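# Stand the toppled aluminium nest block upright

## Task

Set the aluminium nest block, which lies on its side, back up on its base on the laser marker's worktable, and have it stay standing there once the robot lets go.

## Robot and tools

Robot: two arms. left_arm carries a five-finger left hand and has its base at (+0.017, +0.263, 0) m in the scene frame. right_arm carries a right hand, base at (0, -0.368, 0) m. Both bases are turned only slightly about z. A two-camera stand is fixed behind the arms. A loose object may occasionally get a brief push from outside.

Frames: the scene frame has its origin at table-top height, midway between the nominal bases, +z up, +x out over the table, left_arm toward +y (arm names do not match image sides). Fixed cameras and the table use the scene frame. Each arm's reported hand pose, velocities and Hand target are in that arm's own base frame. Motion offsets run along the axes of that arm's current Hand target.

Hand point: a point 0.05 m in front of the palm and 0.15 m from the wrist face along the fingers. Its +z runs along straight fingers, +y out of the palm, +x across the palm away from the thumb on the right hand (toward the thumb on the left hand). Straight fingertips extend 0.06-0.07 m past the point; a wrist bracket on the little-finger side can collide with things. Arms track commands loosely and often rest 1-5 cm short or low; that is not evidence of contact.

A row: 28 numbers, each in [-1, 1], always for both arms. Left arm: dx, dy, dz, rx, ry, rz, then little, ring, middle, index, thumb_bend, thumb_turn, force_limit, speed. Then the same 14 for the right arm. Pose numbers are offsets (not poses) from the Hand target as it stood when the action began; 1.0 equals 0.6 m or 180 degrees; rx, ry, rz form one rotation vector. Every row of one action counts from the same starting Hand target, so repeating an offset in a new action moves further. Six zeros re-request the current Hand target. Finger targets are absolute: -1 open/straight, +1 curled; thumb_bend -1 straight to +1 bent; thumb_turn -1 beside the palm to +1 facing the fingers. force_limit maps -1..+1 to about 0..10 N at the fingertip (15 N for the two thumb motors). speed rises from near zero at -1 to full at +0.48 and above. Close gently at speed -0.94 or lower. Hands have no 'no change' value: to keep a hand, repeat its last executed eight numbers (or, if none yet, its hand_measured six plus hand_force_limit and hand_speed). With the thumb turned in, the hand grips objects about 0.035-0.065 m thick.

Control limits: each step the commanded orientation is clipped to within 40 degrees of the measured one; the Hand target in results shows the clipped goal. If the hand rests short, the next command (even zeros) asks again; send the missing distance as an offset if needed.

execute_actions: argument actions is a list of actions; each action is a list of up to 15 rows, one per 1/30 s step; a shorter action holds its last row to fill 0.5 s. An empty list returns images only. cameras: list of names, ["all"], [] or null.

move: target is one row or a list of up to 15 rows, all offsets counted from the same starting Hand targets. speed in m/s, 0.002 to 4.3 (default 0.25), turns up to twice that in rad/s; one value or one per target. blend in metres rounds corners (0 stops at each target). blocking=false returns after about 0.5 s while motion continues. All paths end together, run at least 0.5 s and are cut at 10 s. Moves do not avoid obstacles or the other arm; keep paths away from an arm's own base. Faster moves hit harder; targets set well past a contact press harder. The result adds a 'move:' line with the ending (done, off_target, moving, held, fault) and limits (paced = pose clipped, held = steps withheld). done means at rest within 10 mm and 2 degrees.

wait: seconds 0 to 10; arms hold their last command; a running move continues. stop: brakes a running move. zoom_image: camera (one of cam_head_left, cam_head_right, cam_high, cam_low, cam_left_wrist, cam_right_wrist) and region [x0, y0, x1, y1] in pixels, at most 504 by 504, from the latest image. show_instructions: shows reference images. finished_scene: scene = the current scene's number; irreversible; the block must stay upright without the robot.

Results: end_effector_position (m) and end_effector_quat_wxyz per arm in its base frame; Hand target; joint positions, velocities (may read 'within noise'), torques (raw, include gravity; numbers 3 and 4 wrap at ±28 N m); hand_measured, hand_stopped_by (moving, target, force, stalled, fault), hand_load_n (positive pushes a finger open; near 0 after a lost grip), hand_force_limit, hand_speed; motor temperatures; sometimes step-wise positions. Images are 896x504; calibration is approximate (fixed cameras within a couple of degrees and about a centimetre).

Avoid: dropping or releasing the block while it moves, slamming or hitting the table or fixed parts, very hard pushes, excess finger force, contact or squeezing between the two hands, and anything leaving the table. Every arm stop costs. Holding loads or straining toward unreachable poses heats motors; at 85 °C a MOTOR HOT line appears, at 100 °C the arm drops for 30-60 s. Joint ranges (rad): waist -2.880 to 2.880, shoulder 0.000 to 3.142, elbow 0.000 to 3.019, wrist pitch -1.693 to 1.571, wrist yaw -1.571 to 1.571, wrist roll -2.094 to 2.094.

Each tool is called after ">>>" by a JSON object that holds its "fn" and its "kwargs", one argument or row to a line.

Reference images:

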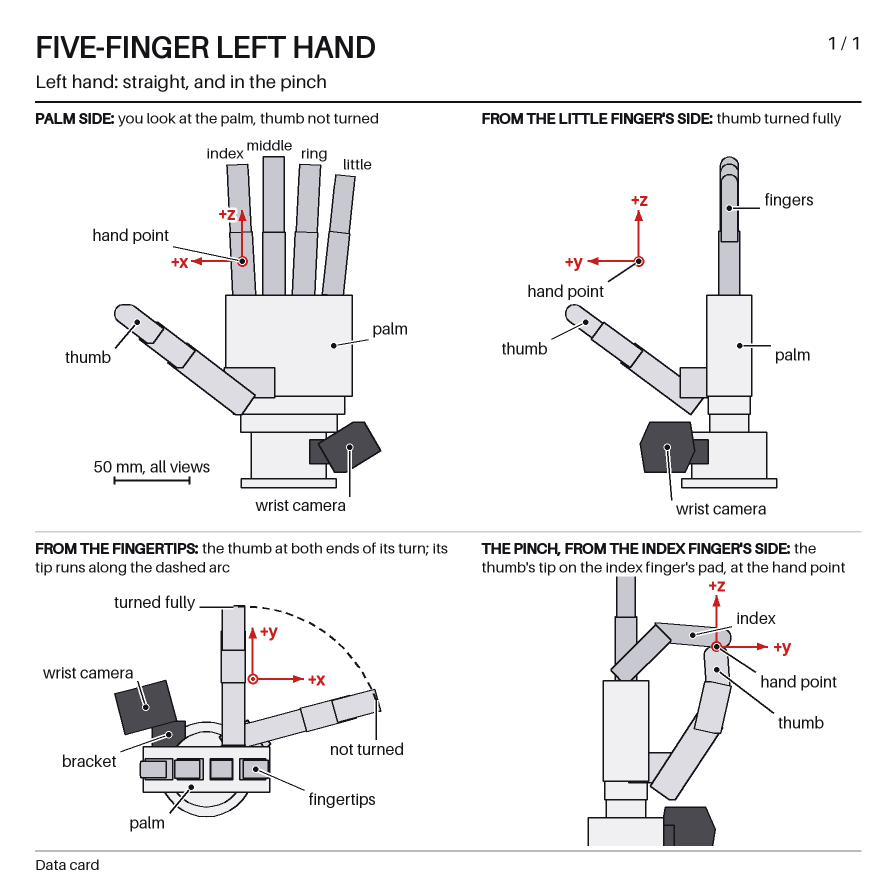

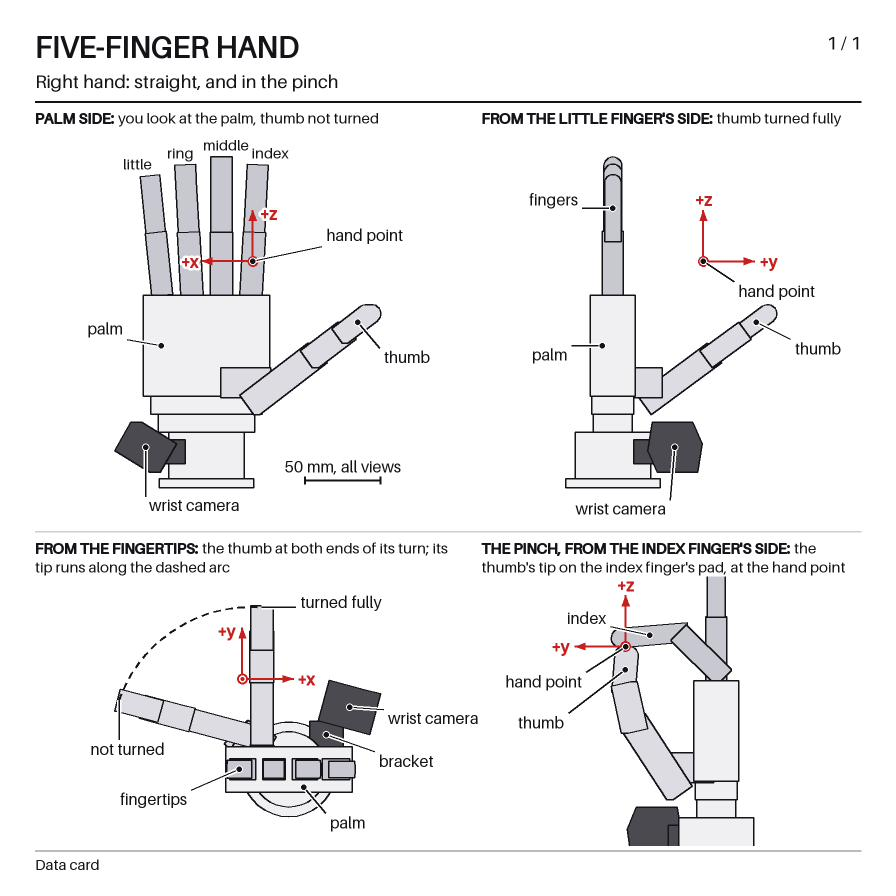

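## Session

>>> {"fn": "execute_actions", "kwargs": {
  "actions": []
}}

>>> {"fn": "zoom_image", "kwargs": {
  "camera": "cam_head_left",
  "region": [400, 0, 640, 140]
}}

Scene clock: 0.00 s.
left_arm: end_effector_position=(+0.7647, +0.4230, +0.1949) hand_measured=(-1.000, -1.000, -1.000, -1.000, -1.000, -1.000) hand_load_n=(+0.0, +0.0, +0.0, +0.0, +0.0, +0.0) hand_stopped_by=(target, target, target, target, target, target) hand_force_limit=0.00 hand_speed=-0.80 end_effector_quat_wxyz=(+0.519, -0.005, +0.804, +0.289) | right_arm: end_effector_position=(+0.1349, +0.2442, +0.3907) hand_measured=(-1.000, -1.000, -1.000, -1.000, -1.000, -1.000) hand_load_n=(+0.0, +0.0, +0.0, +0.0, +0.0, -0.5) hand_stopped_by=(target, target, target, target, target, target) hand_force_limit=0.00 hand_speed=-0.80 end_effector_quat_wxyz=(-0.251, +0.901, +0.329, +0.132)
Joint positions: left_arm=[0.406 2.096 1.687 0.11 -0.103 2.041] | right_arm=[1.082 0.917 1.404 -1.512 -0.191 -1.136]
Joint velocities: within noise
Joint torques (N m): no reading
Motor temperatures (°C): left_arm=[33 38 36 29 30 28] | right_arm=[34 35 38 31 30 28]
Heat: left arm: hottest shoulder 38 °C; right arm: hottest elbow 38 °C.
Hand target: left_arm +0.7697, +0.4252, +0.1981; +0.524, -0.005, +0.801, +0.291 | right_arm +0.1361, +0.2464, +0.3996; -0.258, +0.897, +0.329, +0.140
camera_calibration:
cam_left_wrist: T_world_to_cam=[[0.212954, -0.716129, -0.664688, 0.274059], [-0.871341, 0.168595, -0.460805, 0.683117], [0.442059, 0.6773, -0.588089, -0.396136], [0, 0, 0, 1]] pos_world=[0.711982, 0.349394, 0.263984]
cam_right_wrist: T_world_to_cam=[[0.810969, -0.518209, -0.271641, 0.127493], [-0.538932, -0.842347, -0.00200901, 0.278946], [-0.227775, 0.148025, -0.962396, 0.484147], [0, 0, 0, 1]] pos_world=[0.157217, 0.229371, 0.501134]

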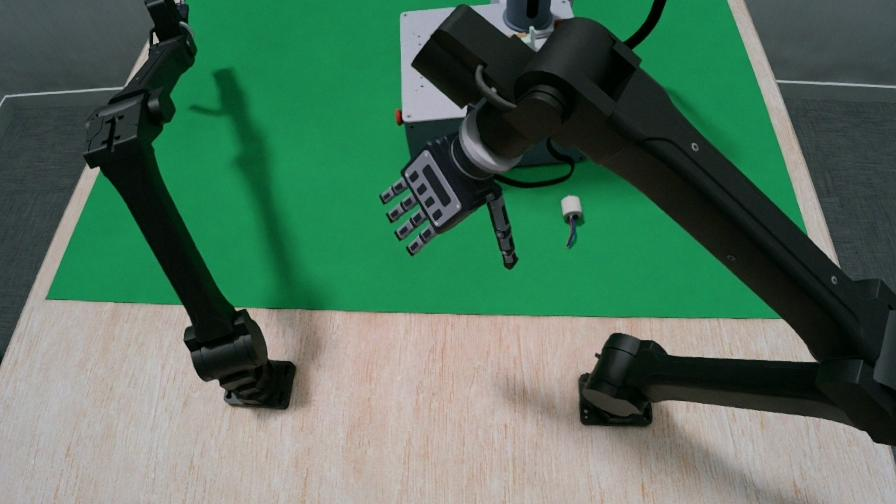

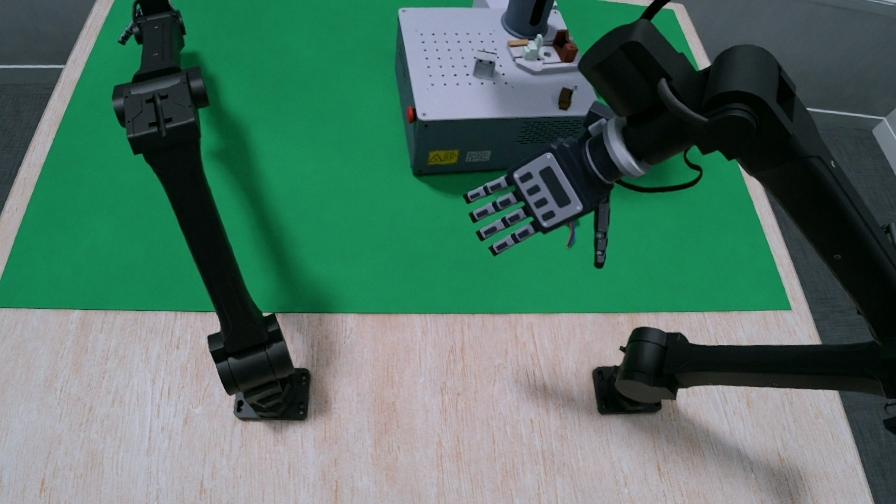

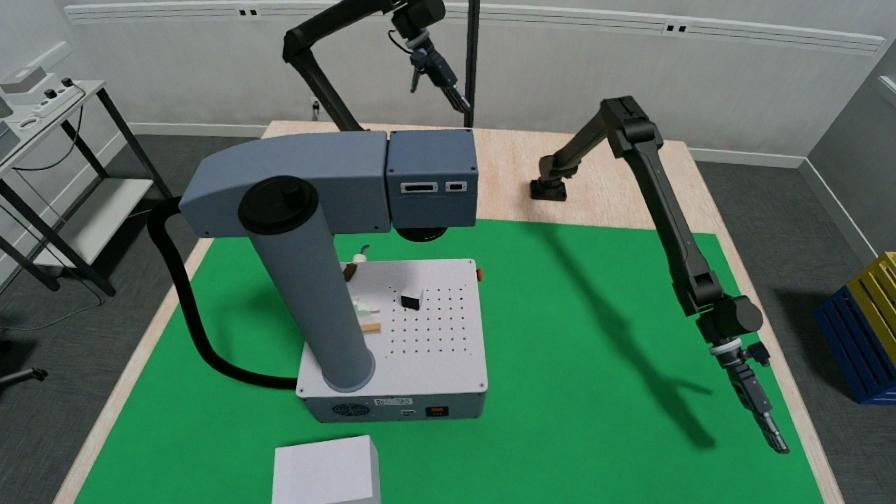

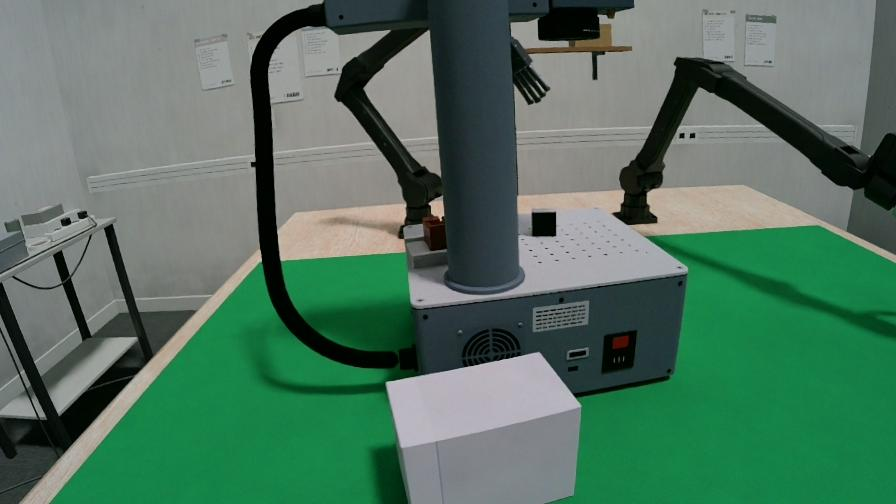

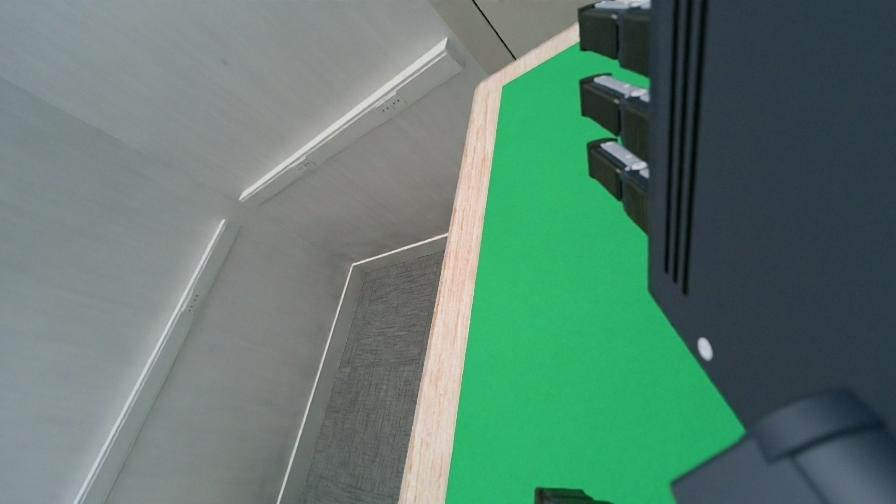

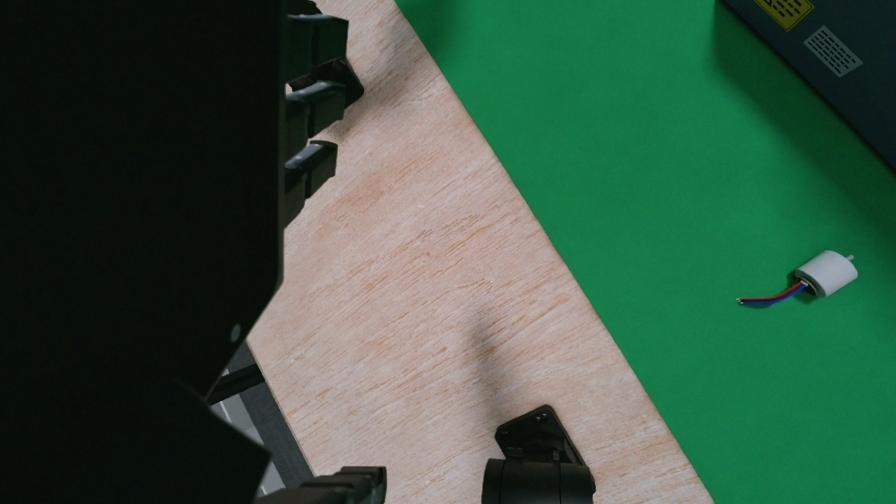

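Scaled by 2.100.

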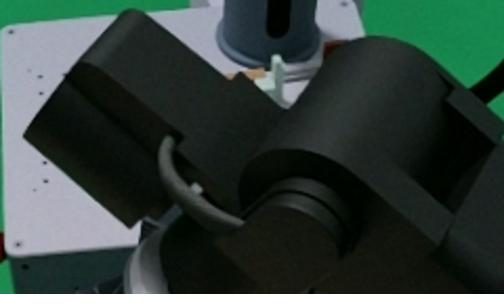

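>>> {"fn": "zoom_image", "kwargs": {
  "camera": "cam_head_right",
  "region": [455, 35, 519, 95]
}}

>>> {"fn": "zoom_image", "kwargs": {
  "camera": "cam_high",
  "region": [380, 270, 444, 330]
}}

Scaled by 7.875.

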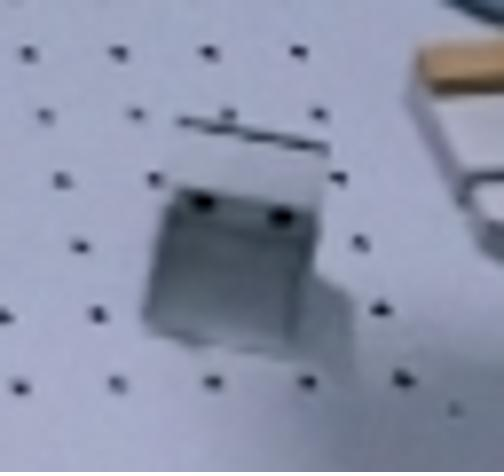

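Scaled by 7.875.

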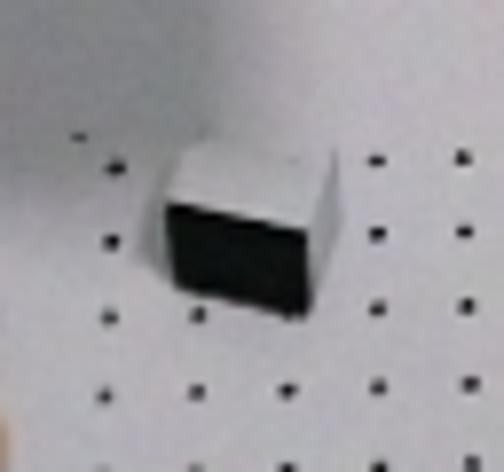

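>>> {"fn": "move", "kwargs": {
  "target": [
    [-0.2775,-0.284,-0.4755,0.6775,-0.125,0.0242,-1,-1,-1,-1,-1,1,0,0,0.0223,0.5668,-0.2437,0,0,0,-1,-1,-1,-1,-1,-1,0,-0.8],
    [-0.4102,-0.883,-0.8213,0.6775,-0.125,0.0242,-1,-1,-1,-1,-1,1,0,0,0.0223,0.5668,-0.2437,0,0,0,-1,-1,-1,-1,-1,-1,0,-0.8],
    [-0.3075,-0.9538,-0.7823,0.6775,-0.125,0.0242,-1,-1,-1,-1,-1,1,0,0,0.0223,0.5668,-0.2437,0,0,0,-1,-1,-1,-1,-1,-1,0,-0.8]
  ],
  "speed": [0.35,0.35,0.15],
  "blend": [0.03,0,0],
  "cameras": ["cam_head_left","cam_head_right","cam_low","cam_high","cam_left_wrist"]
}}

>>> {"fn": "zoom_image", "kwargs": {
  "camera": "cam_low",
  "region": [500, 160, 600, 250]
}}

>>> {"fn": "zoom_image", "kwargs": {
  "camera": "cam_head_right",
  "region": [440, 20, 520, 100]
}}

>>> {"fn": "zoom_image", "kwargs": {
  "camera": "cam_head_left",
  "region": [430, 15, 510, 95]
}}

Scene clock: 51.63 s.
left_arm: end_effector_position=(+0.6393, -0.3228, +0.2380) hand_measured=(-1.000, -1.000, -1.000, -1.000, -1.000, +1.000) hand_load_n=(+0.0, +0.0, +0.0, +0.0, +0.0, +0.0) hand_stopped_by=(target, target, target, target, target, target) hand_force_limit=0.00 hand_speed=0.00 end_effector_quat_wxyz=(+0.399, +0.496, +0.545, -0.546) | right_arm: end_effector_position=(+0.3540, -0.0438, +0.3792) hand_measured=(-1.000, -1.000, -1.000, -1.000, -1.000, -1.000) hand_load_n=(+0.0, +0.0, +0.0, +0.0, +0.0, +0.0) hand_stopped_by=(target, target, target, target, target, target) hand_force_limit=0.00 hand_speed=-0.80 end_effector_quat_wxyz=(-0.163, +0.951, +0.180, +0.193)
Joint positions: left_arm=[-0.208 1.885 1.555 -0.387 1.439 2.083] | right_arm=[-0.185 1.149 1.536 -1.697 -0.445 -2.07]
Joint torques (N m): left_arm=[-0.79 -15.5 6.82 1.44 0.43 0.09] | right_arm=[-0.32 -5.01 11.6 0.57 -0.47 -0.08]
Motor temperatures (°C): left_arm=[33 46 42 29 30 28] | right_arm=[34 35 44 31 30 28]
Heat: left arm: hottest shoulder 46 °C; right arm: hottest elbow 44 °C.
Hand target: left_arm +0.6396, -0.3259, +0.2226; +0.369, +0.524, +0.544, -0.542 | right_arm +0.3596, -0.0489, +0.3996; -0.258, +0.897, +0.329, +0.139
Off the commanded pose: left_arm 0.016 m, 5 deg | right_arm 0.022 m, 22 deg.
joint sent to its limit (left arm) — joint 6 (wrist roll), upper limit. The joint targets are off in orientation, not in position.
joint sent to its limit (right arm) — joint 4 (wrist pitch), lower limit; joint 6 (wrist roll), lower limit. The joint targets are off in orientation, not in position.
move: off_target (left_arm, right_arm)
camera_calibration:
cam_left_wrist: T_world_to_cam=[[-0.995588, 0.0763469, -0.0545471, 0.678537], [0.0887407, 0.57726, -0.811724, 0.32102], [-0.0304848, -0.812984, -0.581488, 0.00931347], [0, 0, 0, 1]] pos_world=[0.64734, -0.229545, 0.303008]
Images, in order (width x height): cam_head_left 896x504, cam_head_right 896x504, cam_high 896x504, cam_low 896x504, cam_left_wrist 896x504.

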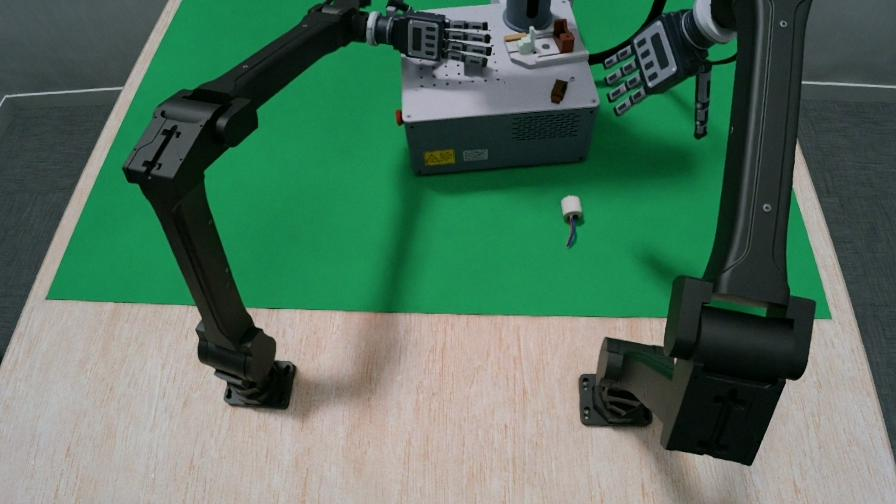

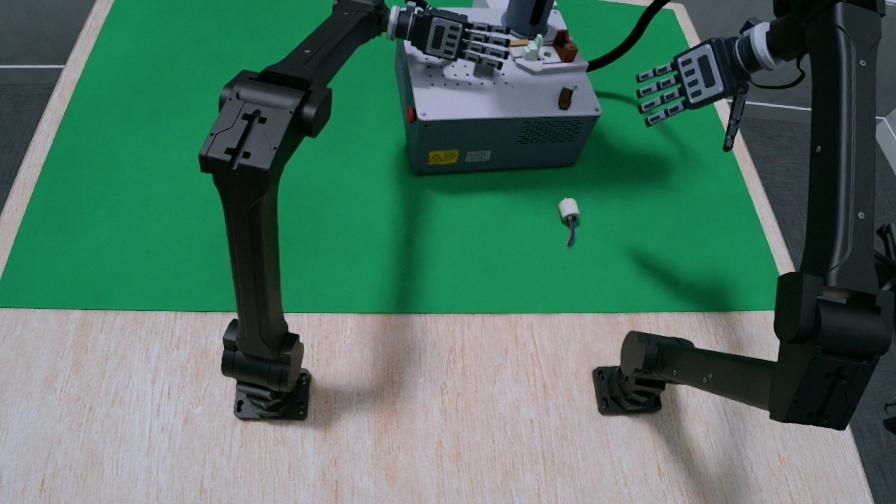

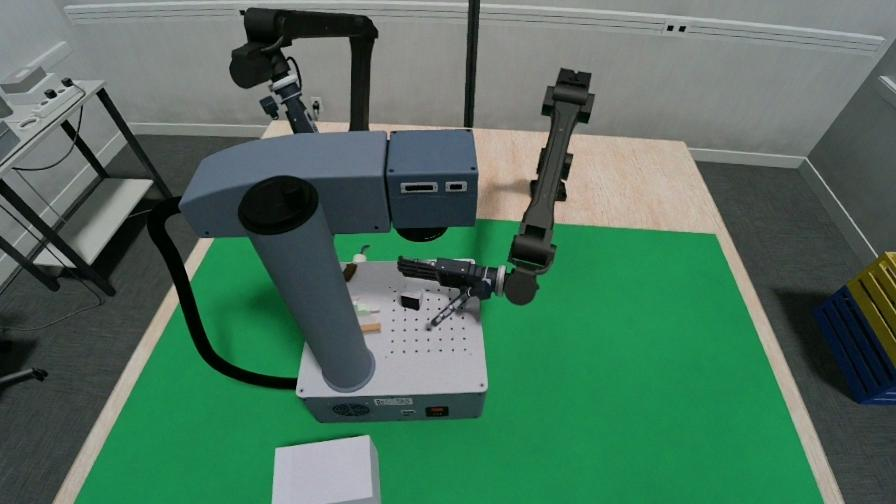

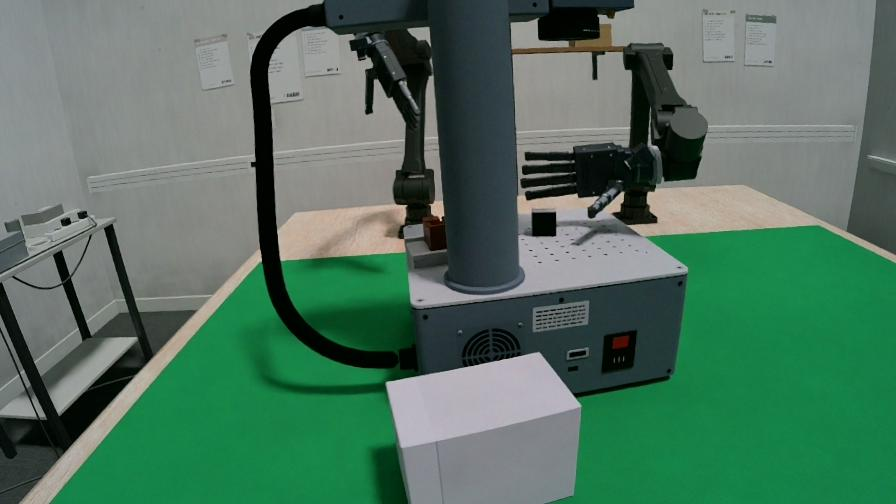

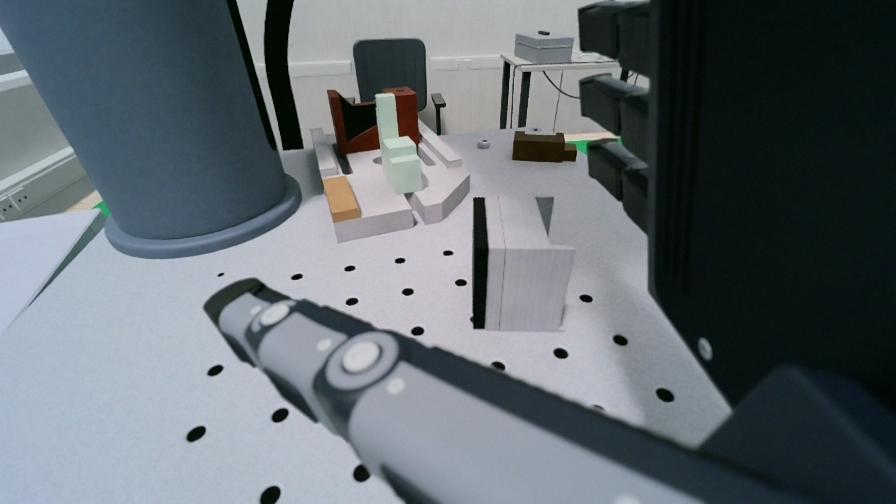

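Scaled by 5.040.

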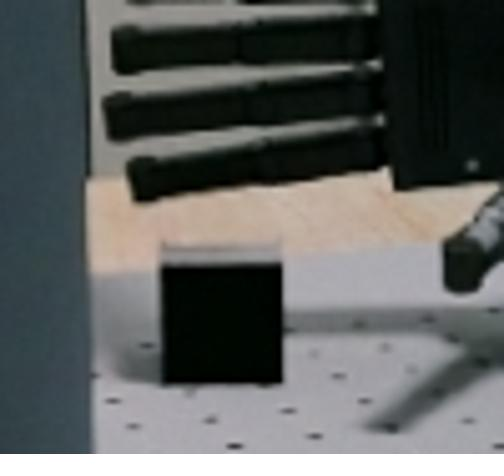

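Scaled by 6.300.

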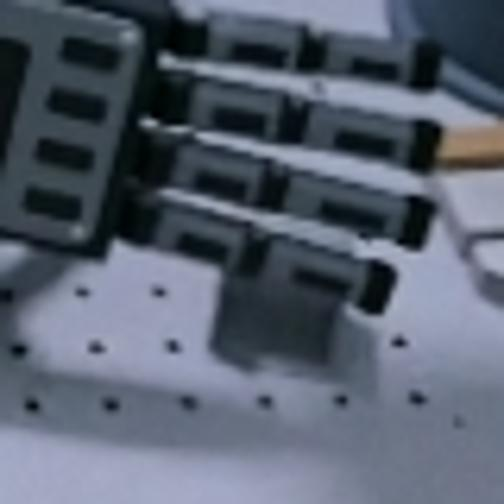

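Scaled by 6.300.

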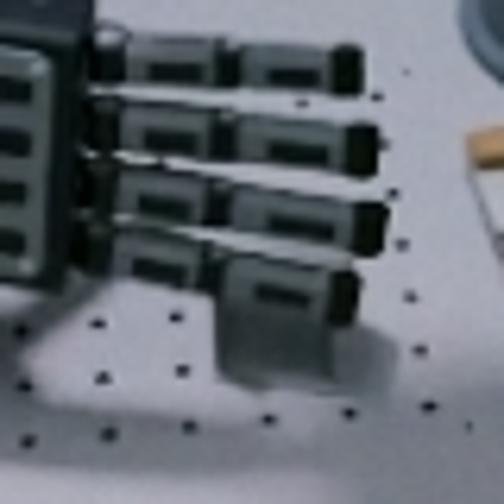

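>>> {"fn": "move", "kwargs": {
  "target": [0.0187,-0.0213,0.0028,0,0,0,-1,-1,-1,-1,-1,1,0,0,0,0,0,0,0,0,-1,-1,-1,-1,-1,-1,0,-0.8],
  "speed": 0.15,
  "cameras": ["cam_head_left","cam_low"]
}}

>>> {"fn": "zoom_image", "kwargs": {
  "camera": "cam_low",
  "region": [500, 160, 600, 250]
}}

>>> {"fn": "zoom_image", "kwargs": {
  "camera": "cam_head_left",
  "region": [430, 15, 510, 95]
}}

Scene clock: 59.00 s.
left_arm: end_effector_position=(+0.6290, -0.3205, +0.2133) hand_measured=(-1.000, -1.000, -1.000, -1.000, -1.000, +1.000) hand_load_n=(+0.0, +0.0, +0.0, +0.0, +0.0, +0.0) hand_stopped_by=(target, target, target, target, target, target) hand_force_limit=0.00 hand_speed=0.00 end_effector_quat_wxyz=(+0.391, +0.491, +0.551, -0.550) | right_arm: end_effector_position=(+0.3540, -0.0438, +0.3792) hand_measured=(-1.000, -1.000, -1.000, -1.000, -1.000, -1.000) hand_load_n=(+0.0, +0.0, +0.0, +0.0, -0.5, +0.0) hand_stopped_by=(target, target, target, target, target, target) hand_force_limit=0.00 hand_speed=-0.80 end_effector_quat_wxyz=(-0.163, +0.951, +0.180, +0.193)
Joint positions: left_arm=[-0.208 1.885 1.495 -0.35 1.438 2.083] | right_arm=[-0.185 1.149 1.536 -1.697 -0.445 -2.07]
Joint torques (N m): left_arm=[0.32 -16.73 6.06 1.61 0.34 0.04] | right_arm=[-0.38 -5.01 11.62 0.55 -0.47 -0.09]
Heat: left arm: hottest shoulder 46 °C; right arm: hottest elbow 45 °C.
Hand target: left_arm +0.6250, -0.3240, +0.2142; +0.369, +0.524, +0.544, -0.542 | right_arm +0.3596, -0.0489, +0.3996; -0.258, +0.897, +0.329, +0.139
Off the commanded pose: left_arm 0.005 m, 5 deg | right_arm 0.022 m, 22 deg.
joint sent to its limit (left arm) — joint 6 (wrist roll), upper limit. The joint targets are off in orientation, not in position.
joint sent to its limit (right arm) — joint 4 (wrist pitch), lower limit; joint 6 (wrist roll), lower limit. The joint targets are off in orientation, not in position.
move: off_target (left_arm, right_arm)
Images, in order (width x height): cam_head_left 896x504, cam_low 896x504.

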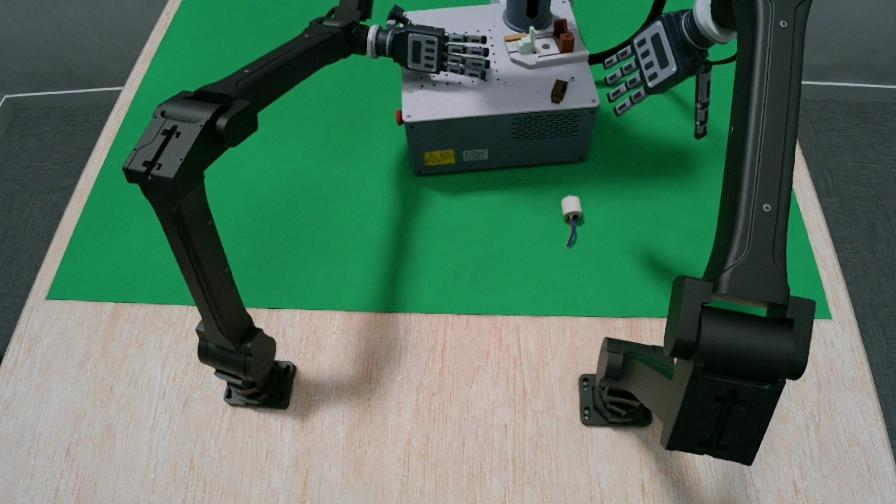

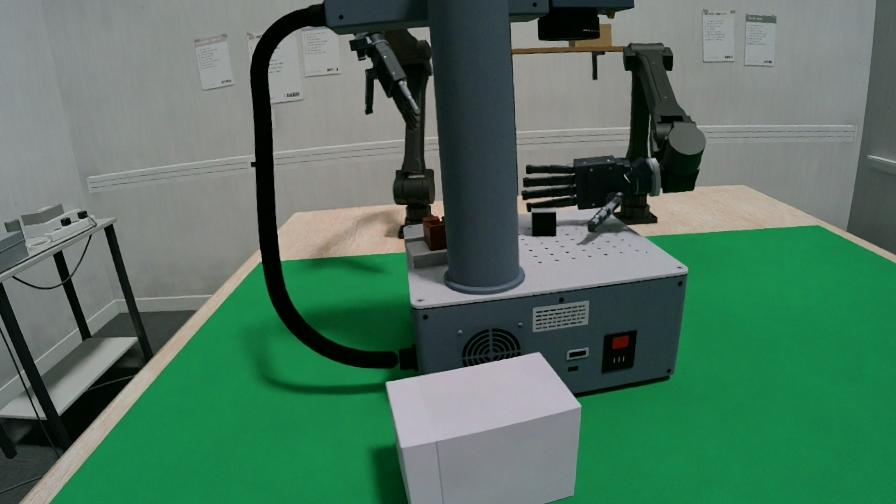

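Scaled by 5.040.

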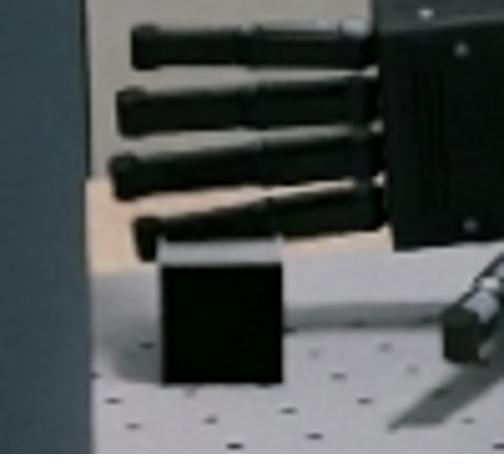

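Scaled by 6.300.

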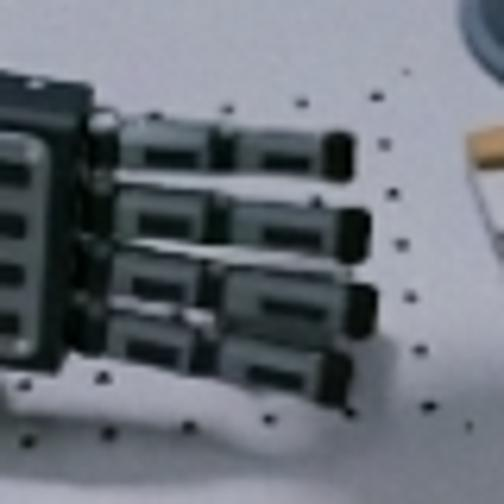

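>>> {"fn": "move", "kwargs": {
  "target": [
    [-0.0105,0.0857,-0.0013,0,0,0,-1,-1,-1,-1,-1,1,0,0,0,0,0,0,0,0,-1,-1,-1,-1,-1,-1,0,-0.8],
    [-0.023,0.1052,-0.0032,0,0,0,-1,-1,-1,-1,-1,1,0,0,0,0,0,0,0,0,-1,-1,-1,-1,-1,-1,0,-0.8],
    [-0.03,0.1228,-0.0042,0,0,0,-1,-1,-1,-1,-1,1,0,0,0,0,0,0,0,0,-1,-1,-1,-1,-1,-1,0,-0.8]
  ],
  "speed": 0.06,
  "blend": [0.003,0.003,0],
  "cameras": ["cam_left_wrist","cam_low"]
}}

>>> {"fn": "zoom_image", "kwargs": {
  "camera": "cam_low",
  "region": [500, 160, 600, 250]
}}

Scene clock: 75.03 s.
left_arm: end_effector_position=(+0.6854, -0.3328, +0.2171) hand_measured=(-1.000, -1.000, -1.000, -1.000, -1.000, +1.000) hand_load_n=(+0.0, +0.0, +0.0, +0.0, +0.0, +0.0) hand_stopped_by=(target, target, target, target, target, target) hand_force_limit=0.00 hand_speed=0.00 end_effector_quat_wxyz=(+0.391, +0.491, +0.549, -0.551) | right_arm: end_effector_position=(+0.3540, -0.0438, +0.3792) hand_measured=(-1.000, -1.000, -1.000, -1.000, -1.000, -1.000) hand_load_n=(+0.0, +0.0, +0.0, +0.0, +0.0, +0.0) hand_stopped_by=(target, target, target, target, target, target) hand_force_limit=0.00 hand_speed=-0.80 end_effector_quat_wxyz=(-0.163, +0.951, +0.180, +0.193)
Joint positions: left_arm=[-0.208 2.029 1.728 -0.439 1.443 2.083] | right_arm=[-0.185 1.149 1.536 -1.697 -0.445 -2.07]
Joint torques (N m): left_arm=[-0.62 -17.38 10.85 0.87 0.45 0.13] | right_arm=[-0.38 -5.01 11.59 0.57 -0.47 -0.09]
Heat: left arm: hottest shoulder 46 °C; right arm: hottest elbow 48 °C.
Hand target: left_arm +0.7001, -0.3345, +0.2169; +0.369, +0.524, +0.544, -0.542 | right_arm +0.3596, -0.0489, +0.3996; -0.258, +0.897, +0.329, +0.139
Off the commanded pose: left_arm 0.015 m, 5 deg | right_arm 0.022 m, 22 deg.
joint sent to its limit (left arm) — joint 6 (wrist roll), upper limit. The joint targets are off in orientation, not in position.
joint sent to its limit (right arm) — joint 4 (wrist pitch), lower limit; joint 6 (wrist roll), lower limit. The joint targets are off in orientation, not in position.
move: off_target (left_arm, right_arm)
camera_calibration:
cam_left_wrist: T_world_to_cam=[[-0.996347, 0.0792093, -0.0319052, 0.720673], [0.0720263, 0.578814, -0.812272, 0.317819], [-0.0458724, -0.811603, -0.582405, 0.00159672], [0, 0, 0, 1]] pos_world=[0.695223, -0.239747, 0.282079]
Images, in order (width x height): cam_low 896x504, cam_left_wrist 896x504.

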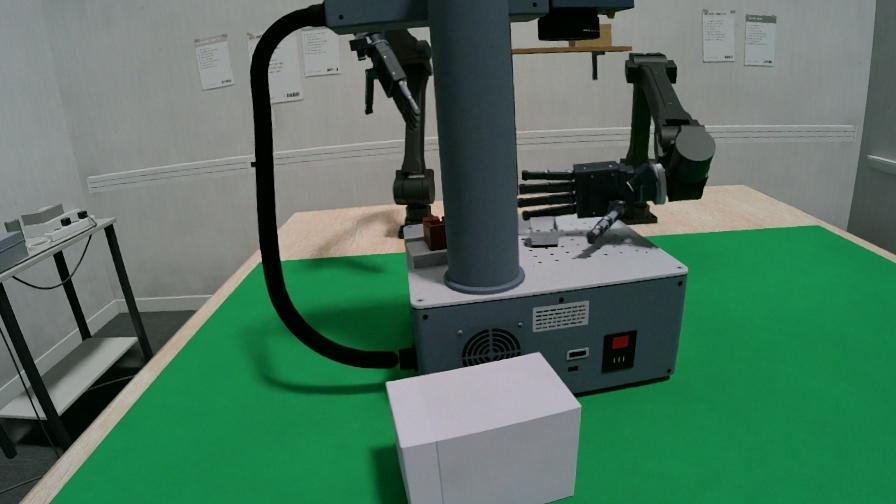

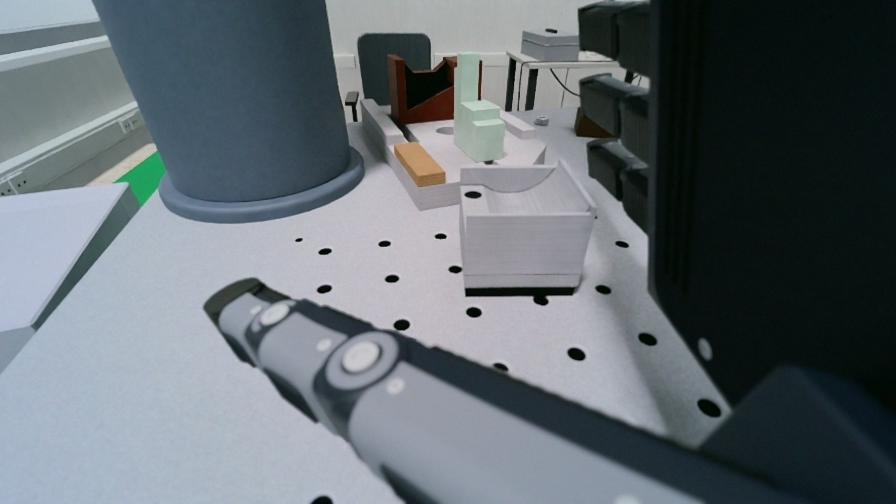

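Scaled by 5.040.

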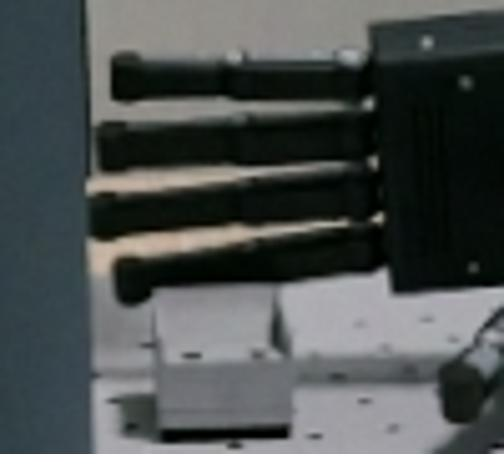

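>>> {"fn": "move", "kwargs": {
  "target": [-0.0808,-0.0169,-0.0118,0,0,0,-1,-1,-1,-1,-1,1,0,0,0,0,0,0,0,0,-1,-1,-1,-1,-1,-1,0,-0.8],
  "speed": 0.12,
  "cameras": ["cam_low","cam_left_wrist"]
}}

>>> {"fn": "zoom_image", "kwargs": {
  "camera": "cam_low",
  "region": [500, 160, 600, 250]
}}

Scene clock: 79.60 s.
left_arm: end_effector_position=(+0.6895, -0.3336, +0.2422) hand_measured=(-1.000, -1.000, -1.000, -1.000, -1.000, +1.000) hand_load_n=(+0.0, +0.0, +0.0, +0.0, +0.0, +0.0) hand_stopped_by=(target, target, target, target, target, target) hand_force_limit=0.00 hand_speed=0.00 end_effector_quat_wxyz=(+0.380, +0.483, +0.558, -0.557) | right_arm: end_effector_position=(+0.3540, -0.0438, +0.3792) hand_measured=(-1.000, -1.000, -1.000, -1.000, -1.000, -1.000) hand_load_n=(+0.0, +0.0, +0.0, +0.0, +0.0, +0.0) hand_stopped_by=(target, target, target, target, target, target) hand_force_limit=0.00 hand_speed=-0.80 end_effector_quat_wxyz=(-0.163, +0.951, +0.180, +0.193)
Joint positions: left_arm=[-0.208 2.029 1.808 -0.553 1.442 2.083] | right_arm=[-0.185 1.149 1.536 -1.697 -0.445 -2.07]
Joint torques (N m): left_arm=[0.21 -18.37 11.17 0.43 0.42 0.03] | right_arm=[-0.38 -5.01 11.6 0.57 -0.47 -0.08]
Motor temperatures (°C): left_arm=[33 45 41 29 30 28] | right_arm=[34 35 49 31 30 28]
Heat: left arm: hottest shoulder 45 °C; right arm: hottest elbow 49 °C.
Hand target: left_arm +0.7002, -0.3345, +0.2670; +0.369, +0.524, +0.544, -0.542 | right_arm +0.3596, -0.0489, +0.3996; -0.258, +0.897, +0.329, +0.139
Off the commanded pose: left_arm 0.027 m, 5 deg | right_arm 0.022 m, 22 deg.
joint sent to its limit (left arm) — joint 6 (wrist roll), upper limit. The joint targets are off in orientation, not in position.
joint sent to its limit (right arm) — joint 4 (wrist pitch), lower limit; joint 6 (wrist roll), lower limit. The joint targets are off in orientation, not in position.
move: off_target (left_arm, right_arm)
camera_calibration:
cam_left_wrist: T_world_to_cam=[[-0.996892, 0.078762, 0.00169214, 0.717683], [0.0448382, 0.584916, -0.809853, 0.358678], [-0.0647755, -0.80726, -0.58663, 0.031319], [0, 0, 0, 1]] pos_world=[0.701398, -0.24104, 0.307635]
Images, in order (width x height): cam_low 896x504, cam_left_wrist 896x504.

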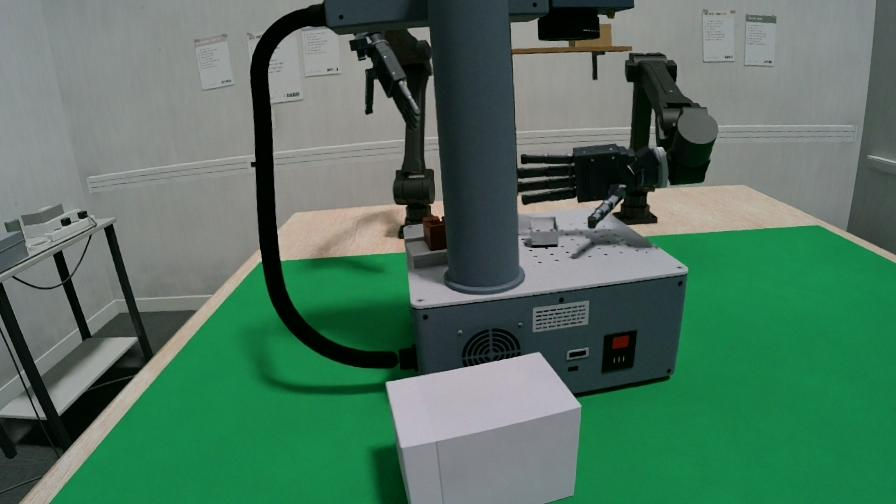

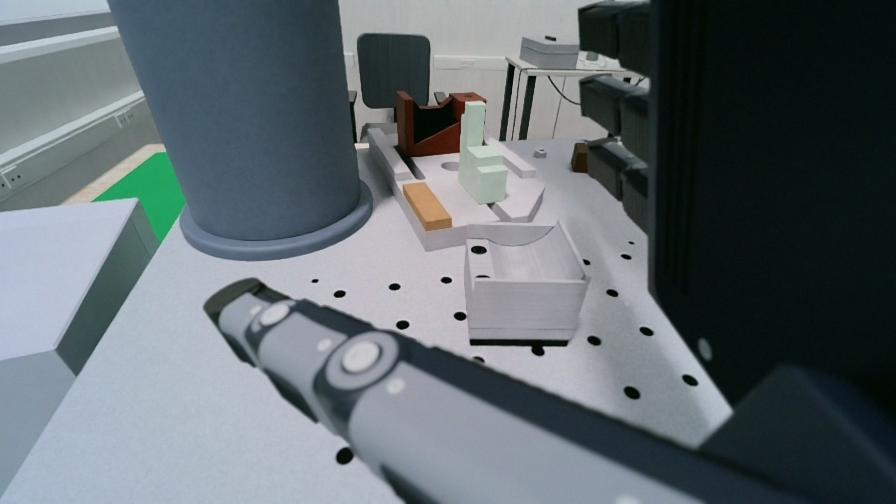

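Scaled by 5.040.

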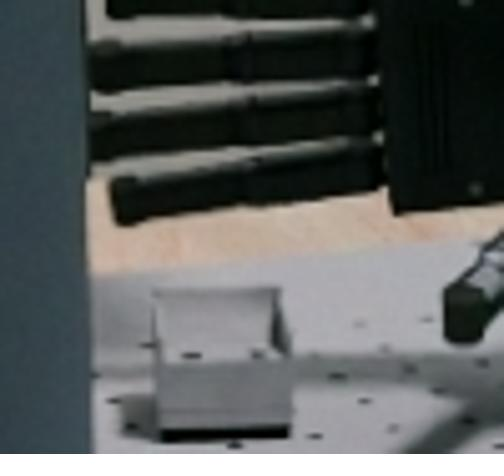

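>>> {"fn": "finished_scene", "kwargs": {
  "scene": 3
}}

The scene is finished: the task was done.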